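# Place the red bottle in the gift bag, bag upright

## Task

Get the red bottle inside the gift bag, with the bag still standing upright at the end, and finish with neither gripper touching the bottle, the packet or the bag.

## Robot and tools

Robot: two arms, left_arm and right_arm, each ending in a two-finger gripper with a wrist camera whose cable also counts as part of the hand. Base positions in the scene frame: left_arm (-0.036, +0.242, 0) m, right_arm (-0.041, -0.299, 0) m, each turned very slightly about z. A camera stand sits behind the arms. Loose objects may occasionally get a small push from outside.

Frame: the scene frame has its origin at table-top height, halfway between the nominal bases; +x points out over the table, +y toward left_arm, +z up. Arm names do not match image left/right. Gripper fingers point along the gripper's own +z and open along its y. end_effector_position is the point between the finger pads, just behind the tips; reported positions and quaternions (wxyz) can be a few cm off, more at long reach.

Row layout (used by execute_actions and move): 14 numbers, all in [-1, 1], always including both arms: left_arm dx, dy, dz, rx, ry, rz, opening, then right_arm the same seven. dx..rz are an offset, not a pose: measured from that arm's Hand target at the start of the action or move, along scene axes, with rotation (rx, ry, rz as one rotation vector) about the Hand target position. Scale: 1.0 = 0.6 m or 180 degrees. A translation longer than 1.0 is shortened. Every row in a list counts from the same start, not from the row before; sending the same offset in a new call moves further. All six pose numbers zero re-commands the current Hand target. Opening is absolute: +1 fully open (about 87 mm between pads), +0.5 about 69 mm, 0 about 43 mm, -0.5 about 18 mm, -1 closed. A 0 in the opening slot is a real command, so to keep a gripper unchanged resend its present value (shown in Tool commands, else the last value sent).

execute_actions(actions, cameras): actions is a list of actions; each action is up to 15 rows, one per 1/30 s step, and a short action repeats its final row to fill 15 steps. An action lasts 0.5 s. An empty list returns state plus all camera images; otherwise images only for names in cameras (["all"], or names from cam_low, cam_left_wrist, cam_right_wrist).

move(target, speed, blend, opening_speed, blocking, cameras): drives each gripper in a straight line toward target, one 14-number row or a list of up to 15 rows, all offsets counted from the same starting Hand targets. speed in m/s, 0.002 to 2.9, default 0.25 (rotation up to twice that in rad/s); one value or one per target. blend in m rounds corners between listed targets; 0 stops at each. opening_speed (per second on the -1..+1 scale, at least 0.2) ramps the fingers. Moves last 0.5 to 10 s, do not avoid obstacles or the other arm, and grippers lag and overshoot more at high speed or near full stretch. Do not route a path close past an arm's own base; go around it. The result adds a move: line (done, off_target, moving, held, fault) and limits such as paced or held. done means within 10 mm and 2 degrees; it says nothing about contact. blocking=false returns after about 0.5 s while the move continues.

wait(seconds 0 to 10, cameras) lets time pass with commands held. stop brakes a running move. zoom_image(camera, region [x0,y0,x1,y1], max 504x504 px) enlarges part of the latest image of that camera. finished_scene(scene) ends the scene permanently; the goal must hold at that moment.

Results: end effector pose per arm, Hand target (base for next offsets, after the controller clips orientation to within 40 degrees of measured), Tool commands, grip_measured (on the opening scale, about 1 mm uncertain), joint positions, torques (wrapping at ±28 N m on joints 1-3), and joint velocities (omitted when all are just noise). Grippers often stop short or droop under friction and weight; check after each move, resend zeros or the missing offset, and correct tilt. Small commands may go nowhere or sideways.

Gripping: note grip_measured when the pads first touch, then command about 0.04 below it for a firm hold, less for a gentle one. Closing fast can squeeze too hard.

Avoid: dropping things or releasing them while they move, fast impacts, hard pushes, anything leaving the table, arms or grippers touching each other (including closing on the other arm's fingers), loading the camera cables, and pressing into unreachable poses for long, which heats motors (MOTOR HOT at 75 °C; at 90 °C the arm folds and stops for the scene). An arm blocked by contact keeps pushing until commanded back past its gripper. Joint limits (rad): waist -2.618..3.054, shoulder 0..3.142, elbow 0..3.142 (straight 2.901), wrist pitch ±1.571, wrist yaw ±1.571, wrist roll ±2.094. Cameras are 672x504: cam_low (wide, fovy about 82 degrees), cam_left_wrist and cam_right_wrist (about 60 degrees).

Each tool is called after ">>>" by a JSON object that holds its "fn" and its "kwargs".

## Session

>>> {"fn": "execute_actions", "kwargs": {"actions": []}}

Scene clock: 0.00 s.
left_arm: end_effector_position=(+0.3510, +0.2512, +0.0501) grip_measured=+0.971 end_effector_quat_wxyz=(+0.592, -0.021, +0.805, +0.041) | right_arm: end_effector_position=(+0.3525, -0.2914, +0.0668) grip_measured=+1.000 end_effector_quat_wxyz=(+0.609, +0.051, +0.791, -0.018)
Joint positions: left_arm=[-0.012 1.6 0.352 0.945 -0.12 0.005 0.985] | right_arm=[0.058 1.567 0.371 0.932 0.175 0.082 1]
Joint velocities: within noise
Joint torques (N m): no reading
Heat: left arm: 30 °C; right arm: 31 °C.
Hand target: left_arm +0.3589, +0.2520, +0.0651; +0.610, -0.024, +0.791, +0.038 | right_arm +0.3587, -0.2872, +0.0801; +0.625, +0.049, +0.779, -0.010
Tool commands: left_gripper/opening=+1.0 right_gripper/opening=+1.0

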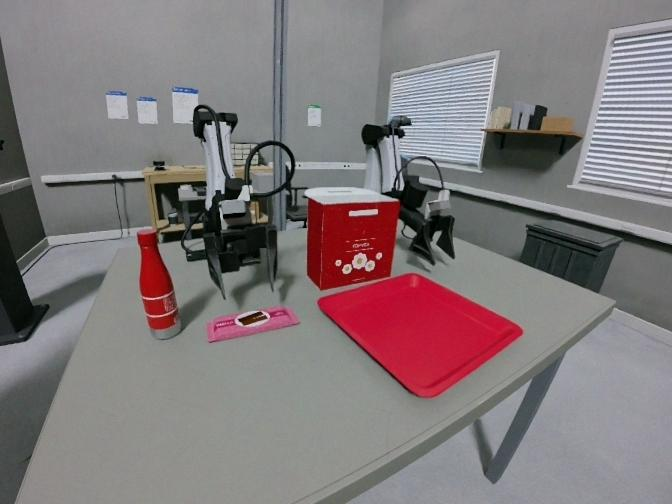

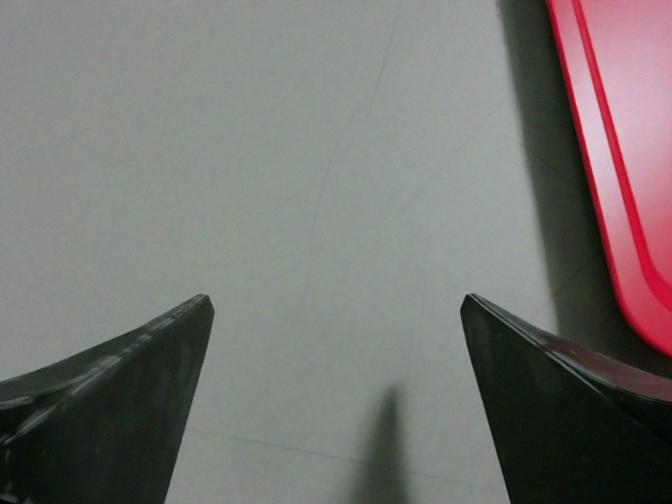

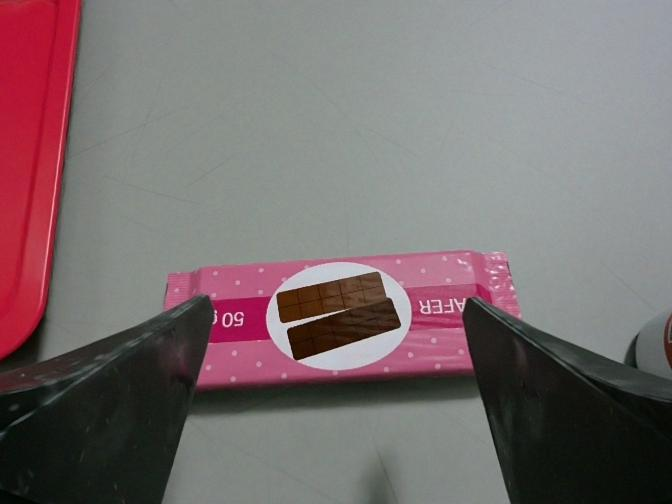

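>>> {"fn": "zoom_image", "kwargs": {"camera": "cam_low", "region": [120, 160, 480, 400]}}

>>> {"fn": "move", "kwargs": {"target": [0,0,0.1,0,0,0,1,-0.2,-0.1,0.45,0,0,0,1], "cameras": ["all"], "speed": 0.4}}

Scaled by 1.400.

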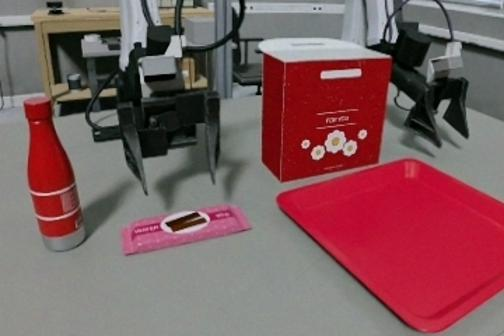

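Scene clock: 18.33 s.
left_arm: end_effector_position=(+0.3505, +0.2513, +0.1044) grip_measured=+0.971 end_effector_quat_wxyz=(+0.594, -0.021, +0.803, +0.041) | right_arm: end_effector_position=(+0.2432, -0.3525, +0.3359) grip_measured=+1.000 end_effector_quat_wxyz=(+0.617, +0.068, +0.784, -0.012)
Joint positions: left_arm=[-0.012 1.347 0.45 0.6 -0.12 0.005 0.985] | right_arm=[-0.336 0.827 1.121 -0.539 -0.193 0.019 1]
Joint torques (N m): left_arm=[-0.06 -6.12 10.37 1.67 -0.03 -0.12] | right_arm=[-0.64 0.14 9.54 1.52 -0.37 -0.21]
Heat: left arm: 31 °C; right arm: 33 °C.
Hand target: left_arm +0.3589, +0.2520, +0.1251; +0.610, -0.024, +0.791, +0.038 | right_arm +0.2387, -0.3472, +0.3501; +0.625, +0.049, +0.779, -0.010
Off the commanded pose: left_arm 0.022 m, 2 deg | right_arm 0.016 m, 2 deg.
move: off_target (left_arm, right_arm)

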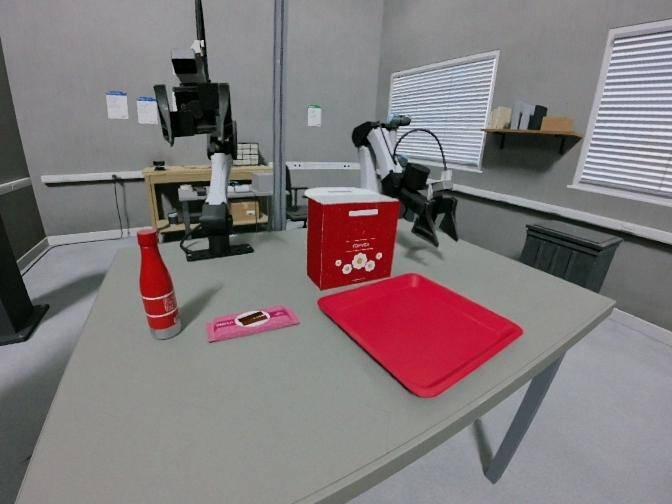

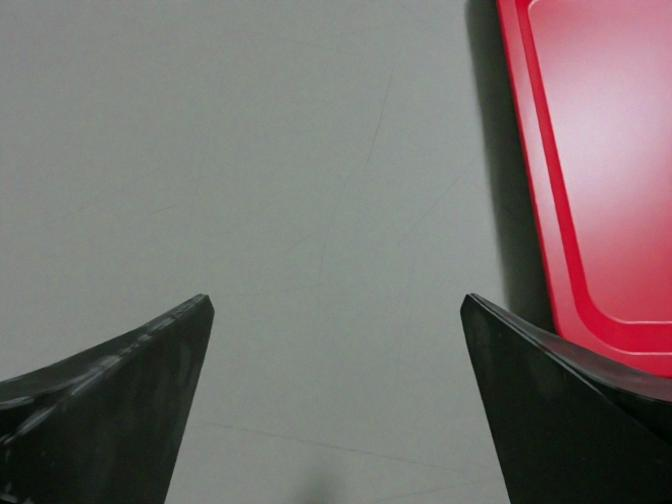

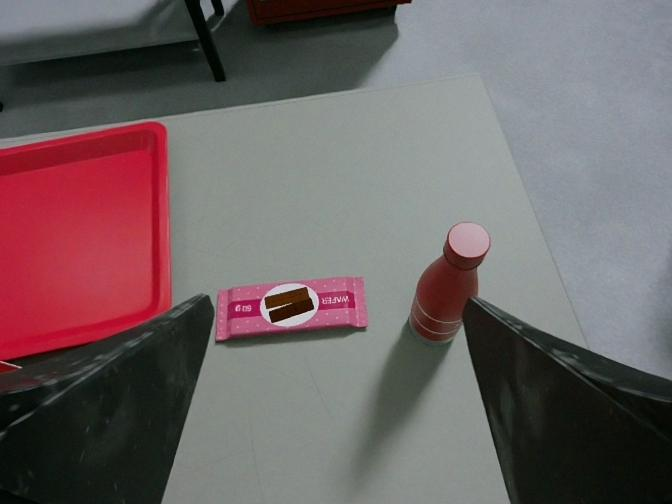

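>>> {"fn": "move", "kwargs": {"target": [-0.4,-0.283,0.5,0,0,0,1,0.169,-0.193,-0.02,0,0.33,0,0.5], "cameras": ["all"], "speed": 0.4}}

Scene clock: 55.53 s.
left_arm: end_effector_position=(+0.1190, +0.0711, +0.4110) grip_measured=+0.971 end_effector_quat_wxyz=(+0.700, +0.072, +0.710, -0.033) | right_arm: end_effector_position=(+0.3453, -0.4649, +0.3316) grip_measured=+0.500 end_effector_quat_wxyz=(+0.330, +0.047, +0.939, -0.084)
Joint positions: left_arm=[-1.672 1.044 1.464 -1 -1.536 -0.525 0.985] | right_arm=[-0.438 2.029 2.698 -1.547 -0.069 -0.282 0.75]
Joint torques (N m): left_arm=[-0.62 -1.21 9.18 0.95 -0.74 -0.39] | right_arm=[0.27 -7.65 6.6 1.13 0.14 -0.19]
Heat: left arm: 37 °C; right arm: 34 °C.
Hand target: left_arm +0.1189, +0.0822, +0.4251; +0.610, -0.024, +0.791, +0.038 | right_arm +0.3401, -0.4630, +0.3381; +0.157, +0.038, +0.986, -0.033
Off the commanded pose: left_arm 0.018 m, 19 deg | right_arm 0.009 m, 22 deg.
joint sent to its limit (left arm) — joint 5 (wrist yaw), lower limit. The joint targets are off in position and orientation.
joint sent to its limit (right arm) — joint 4 (wrist pitch), lower limit. The joint targets are off in position and orientation.
move: off_target (left_arm, right_arm)

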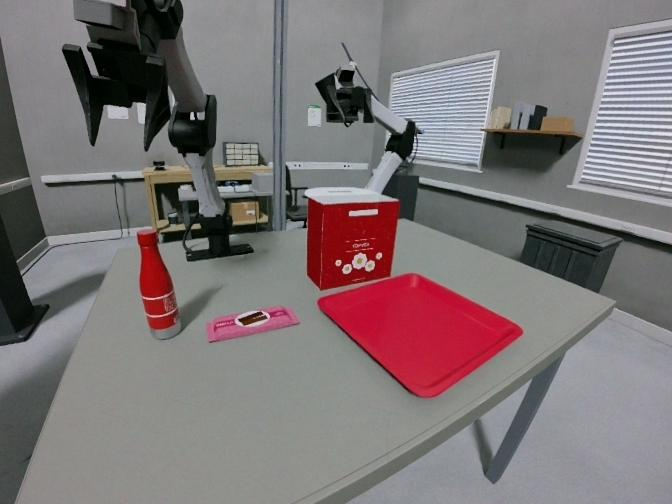

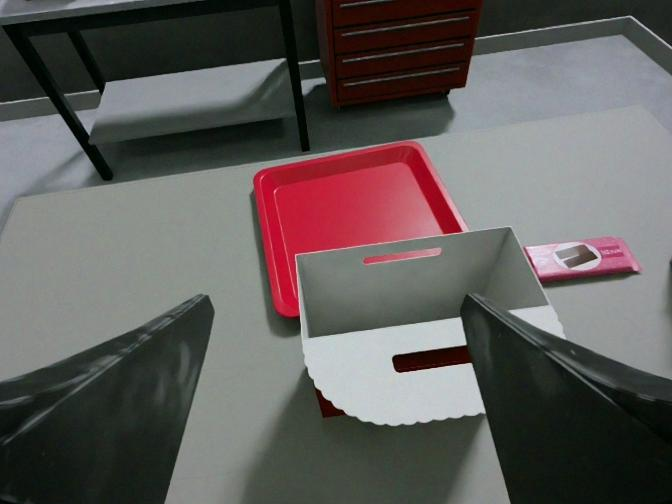

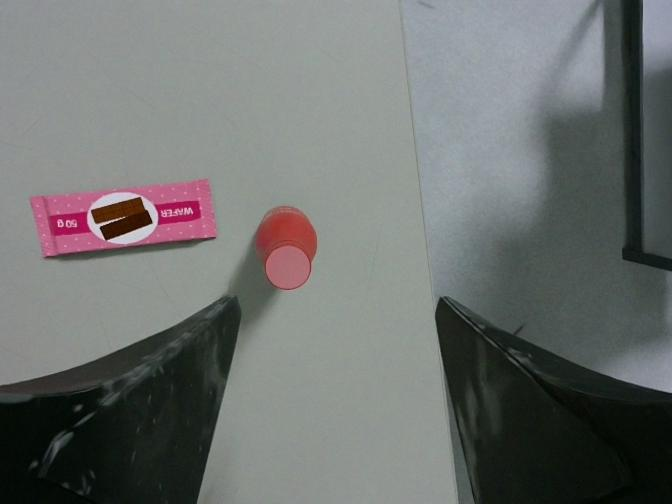

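>>> {"fn": "move", "kwargs": {"target": [-0.03,0.3,0,0,0,0,1,0,0.008,-0.255,0,-0.1,0,0.5], "cameras": ["all"], "speed": 0.2}}

Scene clock: 130.40 s.
left_arm: end_effector_position=(+0.0939, +0.2669, +0.4124) grip_measured=+0.971 end_effector_quat_wxyz=(+0.587, -0.030, +0.808, +0.044) | right_arm: end_effector_position=(+0.3298, -0.4589, +0.1677) grip_measured=+0.500 end_effector_quat_wxyz=(+0.267, +0.059, +0.962, -0.024)
Joint positions: left_arm=[-0.247 0.74 1.742 -1.336 -0.358 -0.084 0.985] | right_arm=[-0.474 1.736 1.613 -0.926 -0.15 -0.282 0.75]
Joint torques (N m): left_arm=[0.44 2.81 3.06 2.55 0.16 0.06] | right_arm=[-0.49 -10.17 5.44 1.64 -0.47 -0.12]
Heat: left arm: 37 °C; right arm: 42 °C.
Hand target: left_arm +0.1009, +0.2622, +0.4251; +0.610, -0.024, +0.791, +0.038 | right_arm +0.3401, -0.4582, +0.1851; +0.309, +0.043, +0.950, -0.027
Off the commanded pose: left_arm 0.015 m, 3 deg | right_arm 0.020 m, 5 deg.
shoulder posture changed (left arm): the wrist came as close to joint 1's axis as it can, and the arm is now in the other of its two shoulder postures.
move: off_target (left_arm, right_arm)

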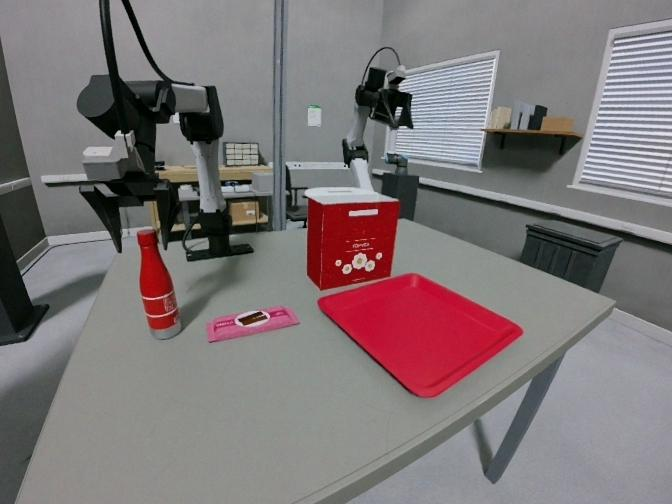

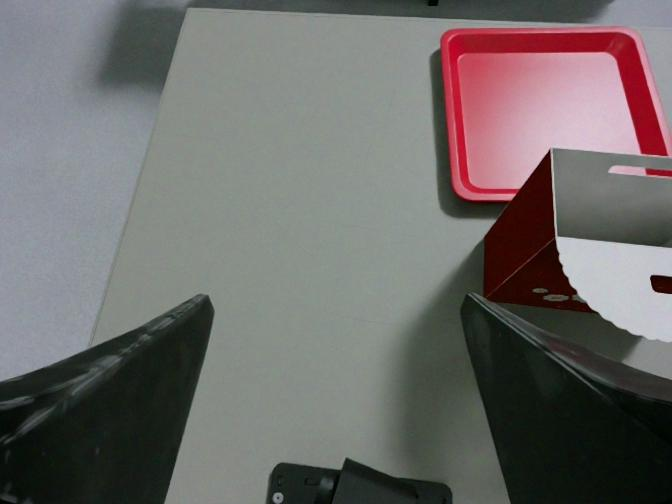

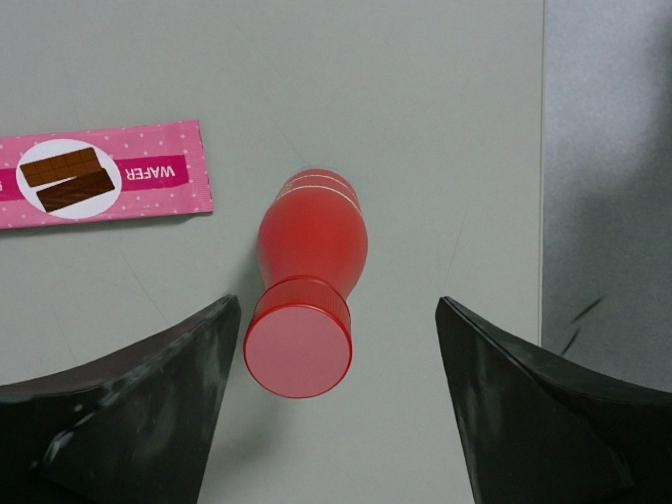

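>>> {"fn": "move", "kwargs": {"target": [[0,0,0,0,0,0,1,0,0.02,0,0,0,0,0.5],[0,0,0,0,0,0,1,0,0.02,0,0,0,0,-0.4],[0,0,0,0,0,0,1,0,0.02,0.05,0,0,0,-0.4],[0,0,0,0,0,0,1,-0.07,0.1,0.43,0,0,0,-0.4]], "blend": [0,0,0.02,0], "opening_speed": 1.5, "cameras": ["all"], "speed": [0.1,0.1,0.1,0.2]}}

Scene clock: 159.60 s.
left_arm: end_effector_position=(+0.0939, +0.2669, +0.4124) grip_measured=+0.971 end_effector_quat_wxyz=(+0.587, -0.030, +0.808, +0.044) | right_arm: end_effector_position=(+0.3035, -0.4026, +0.4215) grip_measured=-0.263 end_effector_quat_wxyz=(+0.450, +0.043, +0.890, -0.055)
Joint positions: left_arm=[-0.247 0.74 1.742 -1.336 -0.358 -0.084 0.985] | right_arm=[-0.37 1.846 2.804 -1.595 -0.138 -0.175 0.369]
Joint torques (N m): left_arm=[-0.58 2.86 3.33 2.5 0.05 0] | right_arm=[0.55 -6.99 5.42 1.79 0.09 0.19]
Heat: left arm: 39 °C; right arm: 48 °C.
Hand target: left_arm +0.1005, +0.2629, +0.4252; +0.610, -0.023, +0.791, +0.036 (not the last commanded pose) | right_arm +0.2981, -0.3982, +0.4431; +0.309, +0.043, +0.950, -0.027
Off the commanded pose: left_arm 0.015 m, 3 deg | right_arm 0.023 m, 18 deg.
joint read past its limit (right arm) — joint 4 (wrist pitch), lower limit.
joint sent to its limit (right arm) — joint 4 (wrist pitch), lower limit. The joint targets are off in position and orientation.
move: off_target (left_arm, right_arm); blend cut to 0.0148 m at target 3; target 2's new opening was sent with right_arm's hand 0.022 m and 5 deg from that target

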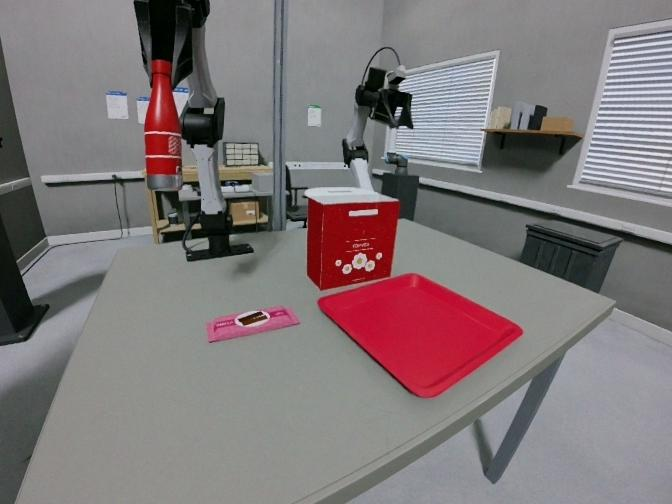

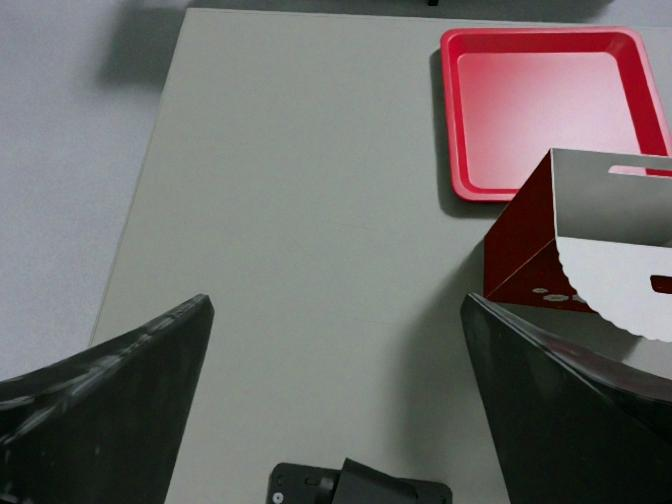

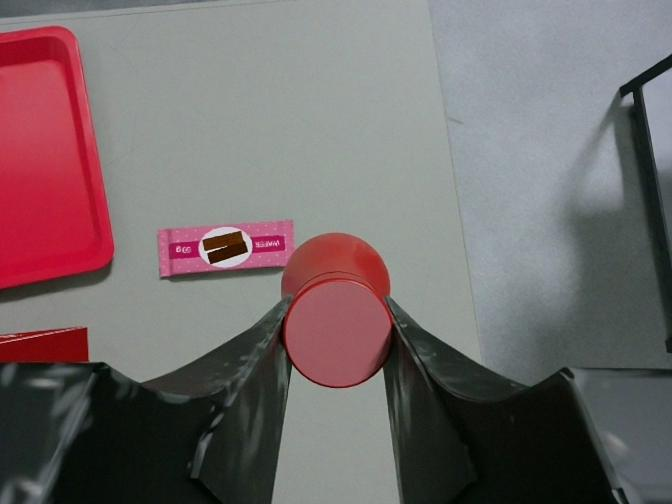

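>>> {"fn": "move", "kwargs": {"target": [0,0,0,0,0,0,1,-0.005,0.63,0.01,0,-0.07,0.11,-0.4], "cameras": ["all"], "speed": 0.22}}

Scene clock: 181.37 s.
left_arm: end_effector_position=(+0.0939, +0.2669, +0.4124) grip_measured=+0.971 end_effector_quat_wxyz=(+0.587, -0.030, +0.808, +0.044) | right_arm: end_effector_position=(+0.2815, -0.0280, +0.4067) grip_measured=-0.263 end_effector_quat_wxyz=(+0.482, -0.166, +0.858, +0.070)
Joint positions: left_arm=[-0.247 0.74 1.742 -1.336 -0.358 -0.084 0.985] | right_arm=[0.823 1.99 2.831 -1.46 0.436 0.244 0.368]
Joint torques (N m): left_arm=[-0.59 2.88 3.32 2.5 0.06 0.01] | right_arm=[0.05 -7.9 6.43 2.63 0.55 0.13]
Heat: left arm: 41 °C; right arm: 44 °C.
Hand target: left_arm +0.1005, +0.2629, +0.4252; +0.610, -0.023, +0.791, +0.036 | right_arm +0.2951, -0.0202, +0.4491; +0.411, -0.118, +0.903, +0.032
Off the commanded pose: left_arm 0.015 m, 3 deg | right_arm 0.045 m, 12 deg.
elbow stopped short (right arm): the move would have taken joint 3 (elbow) straighter than the controller allows.
move: off_target (left_arm, right_arm)

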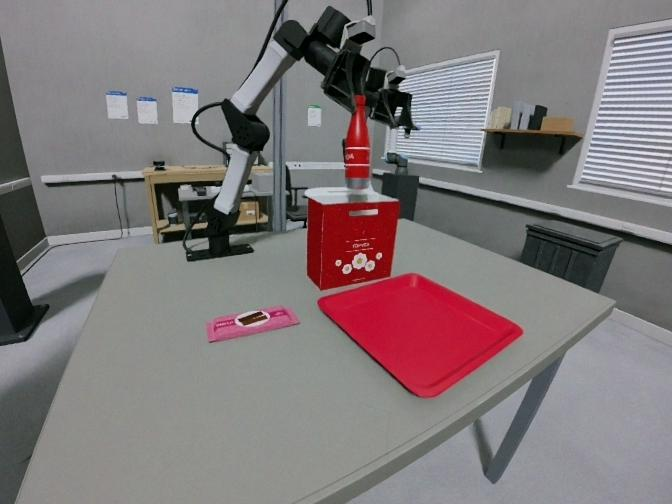

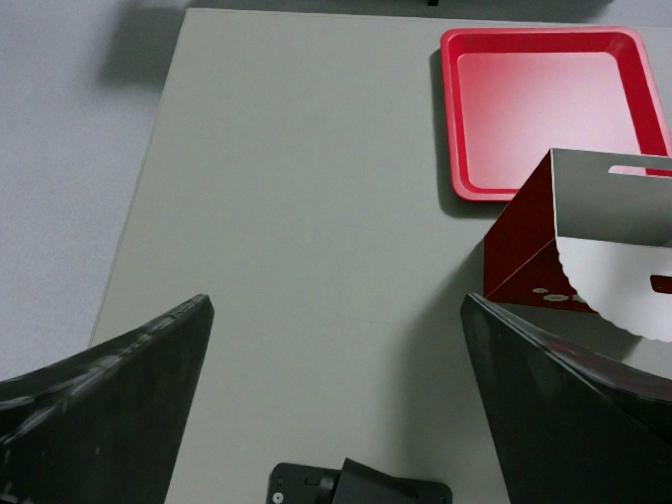

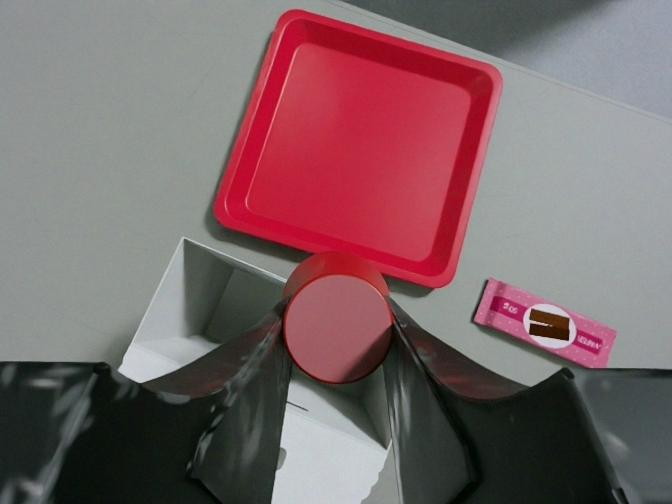

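>>> {"fn": "move", "kwargs": {"target": [0,0,0,0,0,0,1,-0.03,0.034,-0.045,0,0.03,0,-0.4], "cameras": ["all"], "speed": 0.15}}

Scene clock: 224.27 s.
left_arm: end_effector_position=(+0.0939, +0.2669, +0.4124) grip_measured=+0.971 end_effector_quat_wxyz=(+0.587, -0.030, +0.808, +0.044) | right_arm: end_effector_position=(+0.2749, -0.0055, +0.3944) grip_measured=-0.263 end_effector_quat_wxyz=(+0.467, -0.152, +0.867, +0.089)
Joint positions: left_arm=[-0.247 0.74 1.742 -1.336 -0.358 -0.084 0.985] | right_arm=[0.863 2.021 2.831 -1.46 0.437 0.327 0.368]
Joint torques (N m): left_arm=[-0.58 2.89 3.33 2.5 0.05 0.01] | right_arm=[0.59 -7.97 6.57 2.06 0.36 0.22]
Heat: left arm: 45 °C; right arm: 47 °C.
Hand target: left_arm +0.1005, +0.2629, +0.4252; +0.610, -0.023, +0.791, +0.036 | right_arm +0.2771, +0.0002, +0.4221; +0.368, -0.117, +0.922, +0.037
Off the commanded pose: left_arm 0.015 m, 3 deg | right_arm 0.028 m, 15 deg.
elbow stopped short (right arm): the move would have taken joint 3 (elbow) straighter than the controller allows.
move: off_target (left_arm, right_arm)

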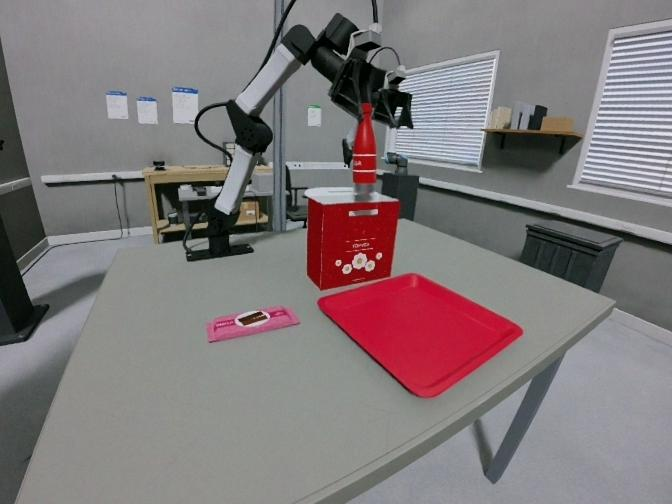

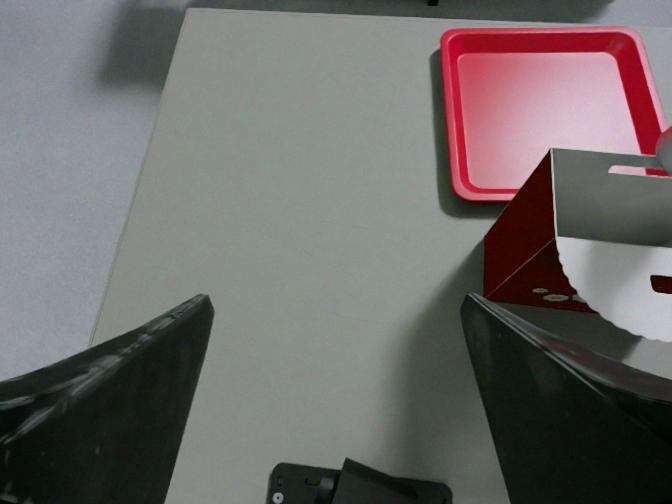

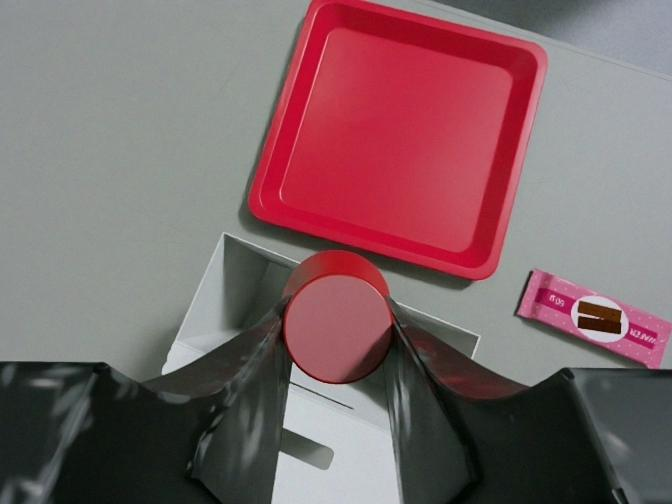

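>>> {"fn": "move", "kwargs": {"target": [0,0,0,0,0,0,1,-0.025,-0.01,-0.05,0,0,0,-0.4], "cameras": ["all"], "speed": 0.12}}

Scene clock: 248.43 s.
left_arm: end_effector_position=(+0.0939, +0.2669, +0.4124) grip_measured=+0.971 end_effector_quat_wxyz=(+0.587, -0.030, +0.808, +0.044) | right_arm: end_effector_position=(+0.2641, -0.0059, +0.3738) grip_measured=-0.263 end_effector_quat_wxyz=(+0.431, -0.143, +0.888, +0.078)
Joint positions: left_arm=[-0.247 0.74 1.742 -1.336 -0.358 -0.084 0.985] | right_arm=[0.877 2.041 2.831 -1.54 0.437 0.395 0.368]
Joint torques (N m): left_arm=[-0.59 2.86 3.33 2.5 0.06 0.01] | right_arm=[0.64 -8.09 6.6 1.57 0.38 0.24]
Heat: left arm: 46 °C; right arm: 45 °C.
Hand target: left_arm +0.1005, +0.2629, +0.4252; +0.610, -0.023, +0.791, +0.036 | right_arm +0.2621, -0.0058, +0.3921; +0.368, -0.117, +0.922, +0.037
Off the commanded pose: left_arm 0.015 m, 3 deg | right_arm 0.018 m, 10 deg.
elbow stopped short (right arm): the move would have taken joint 3 (elbow) straighter than the controller allows.
move: off_target (left_arm, right_arm)

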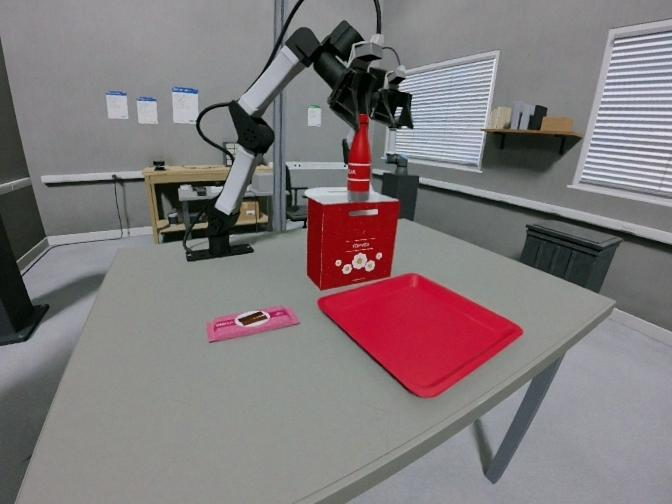

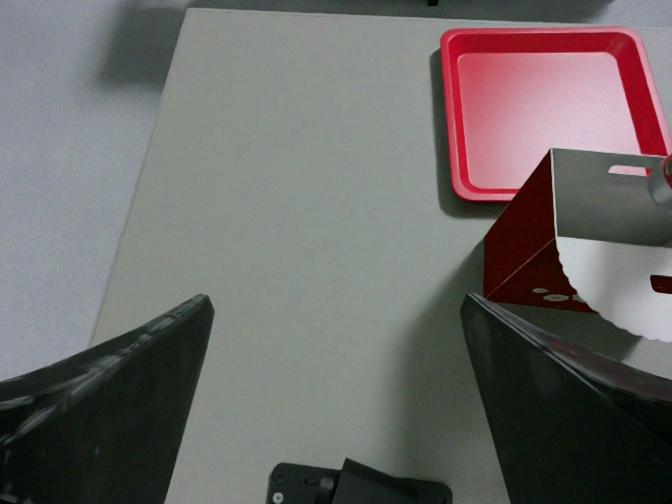

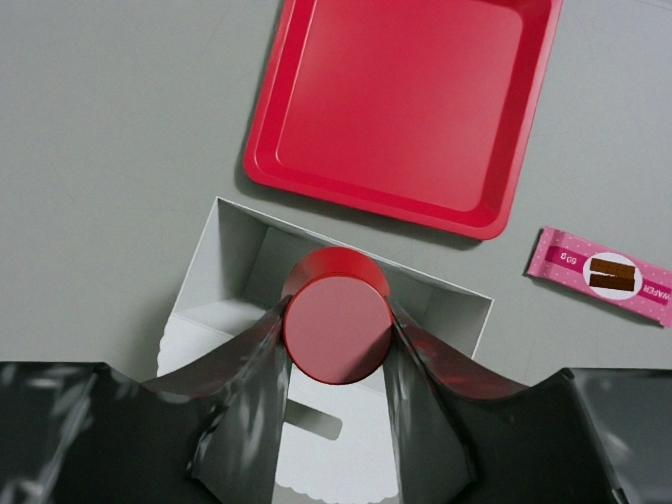

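>>> {"fn": "move", "kwargs": {"target": [0,0,0,0,0,0,1,0.012,0,-0.14,0,-0.015,0,-0.4], "cameras": ["all"], "speed": 0.1}}

Scene clock: 261.33 s.
left_arm: end_effector_position=(+0.0939, +0.2669, +0.4124) grip_measured=+0.971 end_effector_quat_wxyz=(+0.587, -0.030, +0.808, +0.044) | right_arm: end_effector_position=(+0.2591, -0.0084, +0.2741) grip_measured=-0.263 end_effector_quat_wxyz=(+0.330, -0.152, +0.932, -0.001)
Joint positions: left_arm=[-0.247 0.74 1.742 -1.336 -0.358 -0.084 0.985] | right_arm=[0.877 1.94 2.293 -1.395 0.437 0.464 0.368]
Joint torques (N m): left_arm=[-0.58 2.86 3.32 2.5 0.06 0.02] | right_arm=[-0.61 -12.7 5.29 1.84 0.56 0.19]
Heat: left arm: 47 °C; right arm: 45 °C.
Hand target: left_arm +0.1005, +0.2629, +0.4252; +0.610, -0.023, +0.791, +0.036 | right_arm +0.2693, -0.0058, +0.3081; +0.389, -0.118, +0.913, +0.034
Off the commanded pose: left_arm 0.015 m, 3 deg | right_arm 0.036 m, 9 deg.
move: off_target (left_arm, right_arm)

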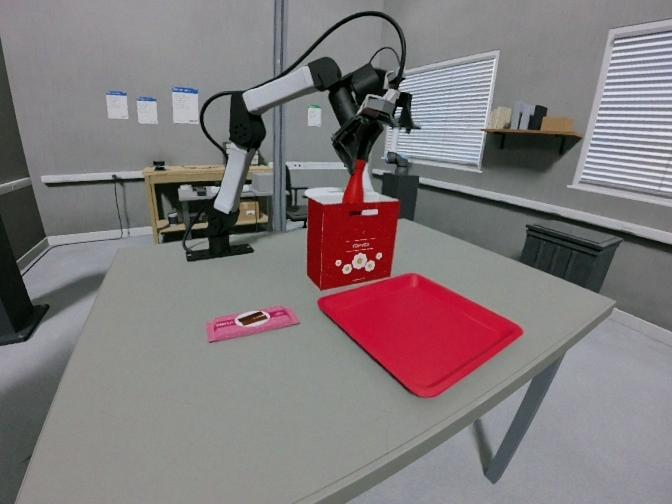

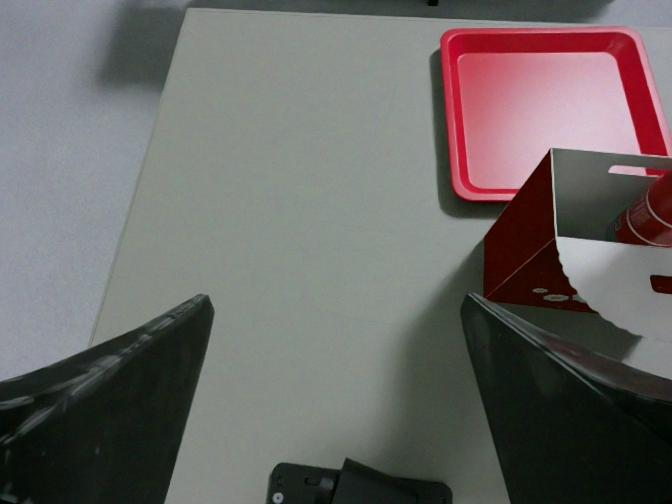

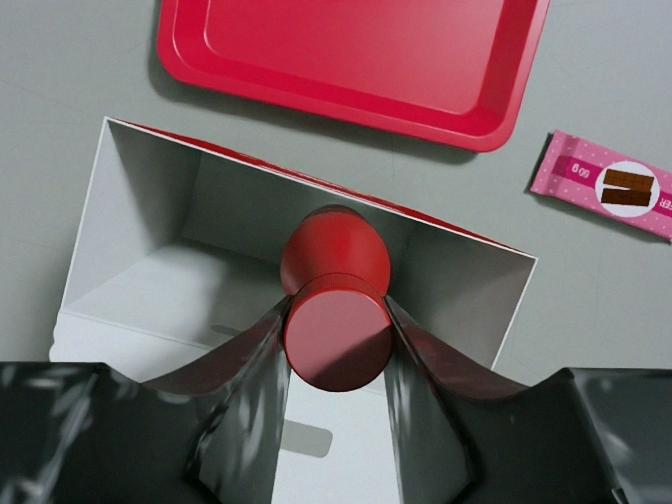

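>>> {"fn": "move", "kwargs": {"target": [0,0,0,0,0,0,1,0.012,0,-0.15,0,0.0,0,-0.4], "cameras": ["all"], "speed": 0.08}}

Scene clock: 273.77 s.
left_arm: end_effector_position=(+0.0939, +0.2669, +0.4124) grip_measured=+0.971 end_effector_quat_wxyz=(+0.587, -0.030, +0.808, +0.044) | right_arm: end_effector_position=(+0.2624, -0.0139, +0.1851) grip_measured=-0.262 end_effector_quat_wxyz=(+0.332, -0.140, +0.933, +0.000)
Joint positions: left_arm=[-0.247 0.74 1.742 -1.336 -0.358 -0.084 0.985] | right_arm=[0.862 1.771 1.687 -0.954 0.437 0.473 0.369]
Joint torques (N m): left_arm=[-0.57 2.86 3.32 2.5 0.06 0.01] | right_arm=[-0.59 -12.01 6.37 1.89 0.46 0]
Heat: left arm: 47 °C; right arm: 49 °C.
Hand target: left_arm +0.1005, +0.2629, +0.4252; +0.610, -0.023, +0.791, +0.036 | right_arm +0.2765, -0.0058, +0.2181; +0.389, -0.118, +0.913, +0.034
Off the commanded pose: left_arm 0.015 m, 3 deg | right_arm 0.037 m, 8 deg.
move: off_target (left_arm, right_arm)

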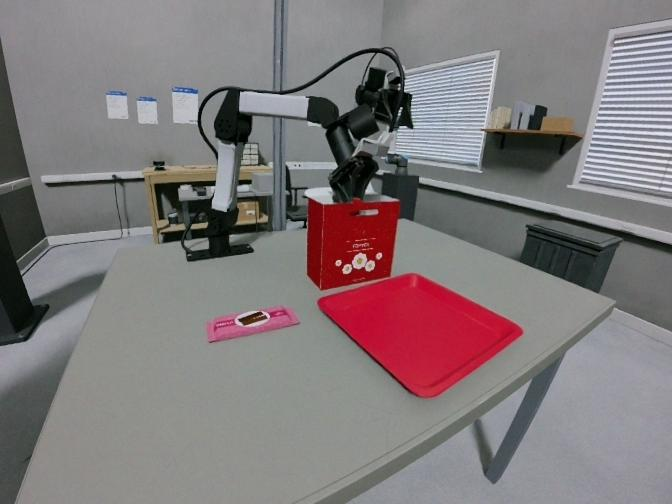

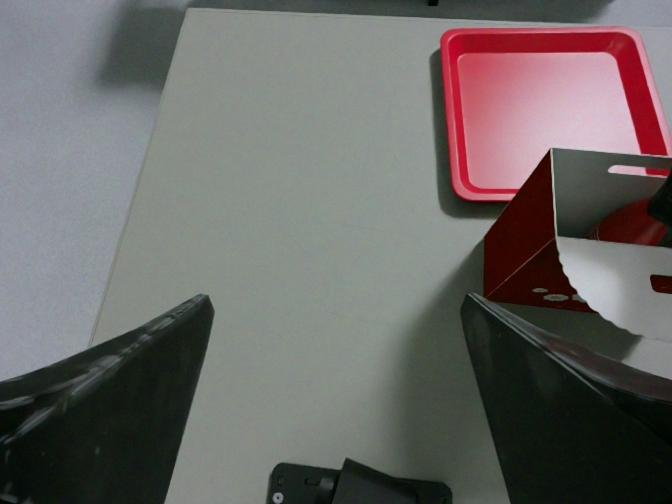

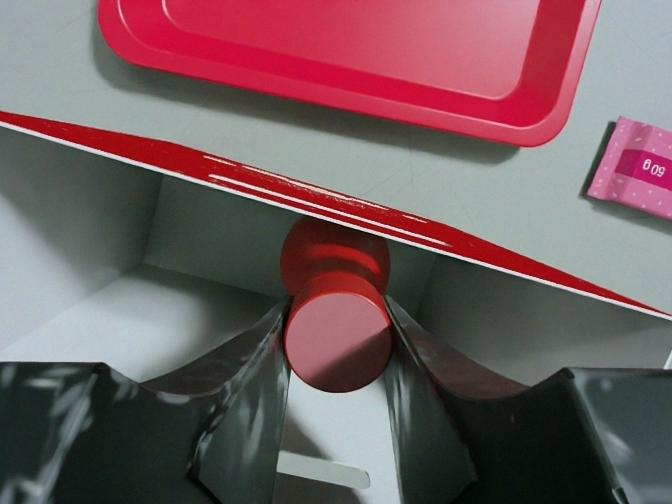

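>>> {"fn": "move", "kwargs": {"target": [[0,0,0,0,0,0,1,0.004,0,-0.025,0,0,0,-0.4],[0,0,0,0,0,0,1,0.004,0,-0.025,0,0,0,0.2],[0,0,0,0,0,0,1,-0.06,-0.015,0.12,0,0,0,0.2],[0,0,0,0,0,0,1,-0.07,-0.02,0.27,0,0,0,0.2]], "blend": [0,0,0.03,0], "opening_speed": 0.7, "speed": [0.05,0.05,0.1,0.2], "cameras": ["all"]}}

Scene clock: 290.60 s.
left_arm: end_effector_position=(+0.0939, +0.2669, +0.4124) grip_measured=+0.971 end_effector_quat_wxyz=(+0.587, -0.030, +0.808, +0.044) | right_arm: end_effector_position=(+0.2378, -0.0123, +0.3758) grip_measured=+0.200 end_effector_quat_wxyz=(+0.424, -0.120, +0.894, +0.078)
Joint positions: left_arm=[-0.247 0.74 1.742 -1.336 -0.358 -0.084 0.985] | right_arm=[0.932 1.944 2.701 -1.549 0.488 0.491 0.6]
Joint torques (N m): left_arm=[-0.59 2.86 3.3 2.5 0.06 0.01] | right_arm=[0.64 -6.42 5.24 1.17 0.48 -0.11]
Heat: left arm: 48 °C; right arm: 50 °C.
Hand target: left_arm +0.1005, +0.2629, +0.4252; +0.610, -0.023, +0.791, +0.036 | right_arm +0.2345, -0.0178, +0.3801; +0.389, -0.118, +0.913, +0.034
Off the commanded pose: left_arm 0.015 m, 3 deg | right_arm 0.008 m, 7 deg.
joint sent to its limit (right arm) — joint 4 (wrist pitch), lower limit. The joint targets are off in position and orientation.
move: off_target (left_arm, right_arm); target 2's new opening was sent with right_arm's hand 0.038 m and 9 deg from that target

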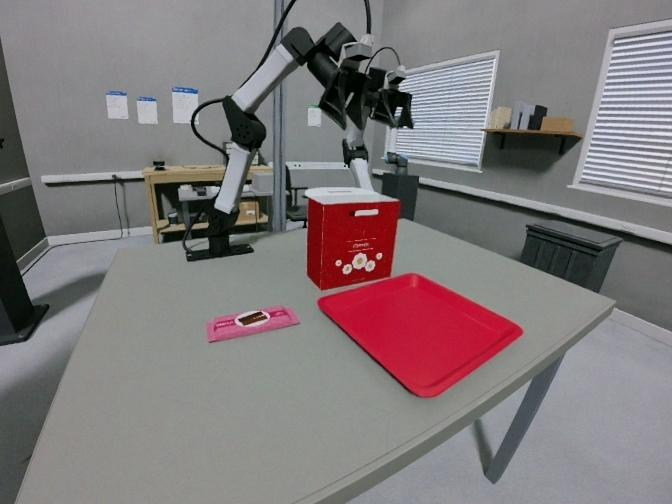

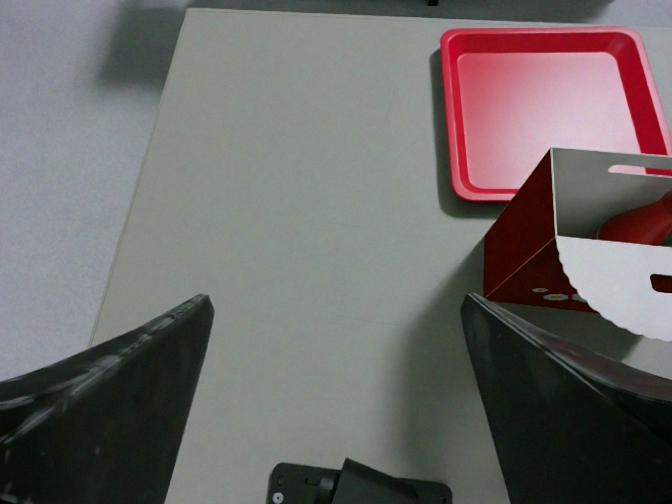

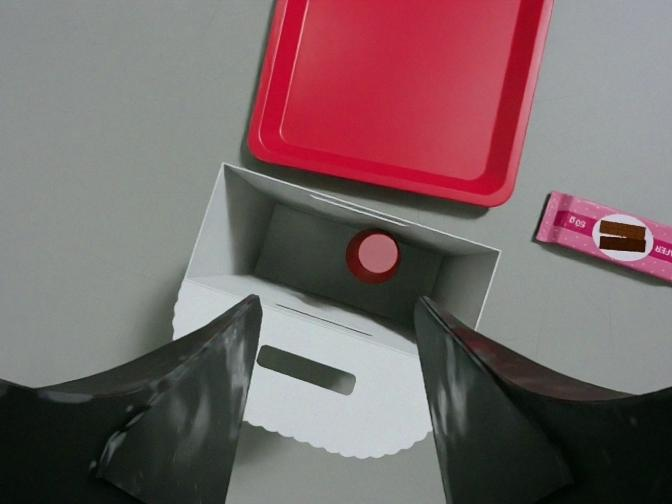

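Bottle stands in the bag.

>>> {"fn": "finished_scene", "kwargs": {"scene": 2}}

The scene is finished: the task was done.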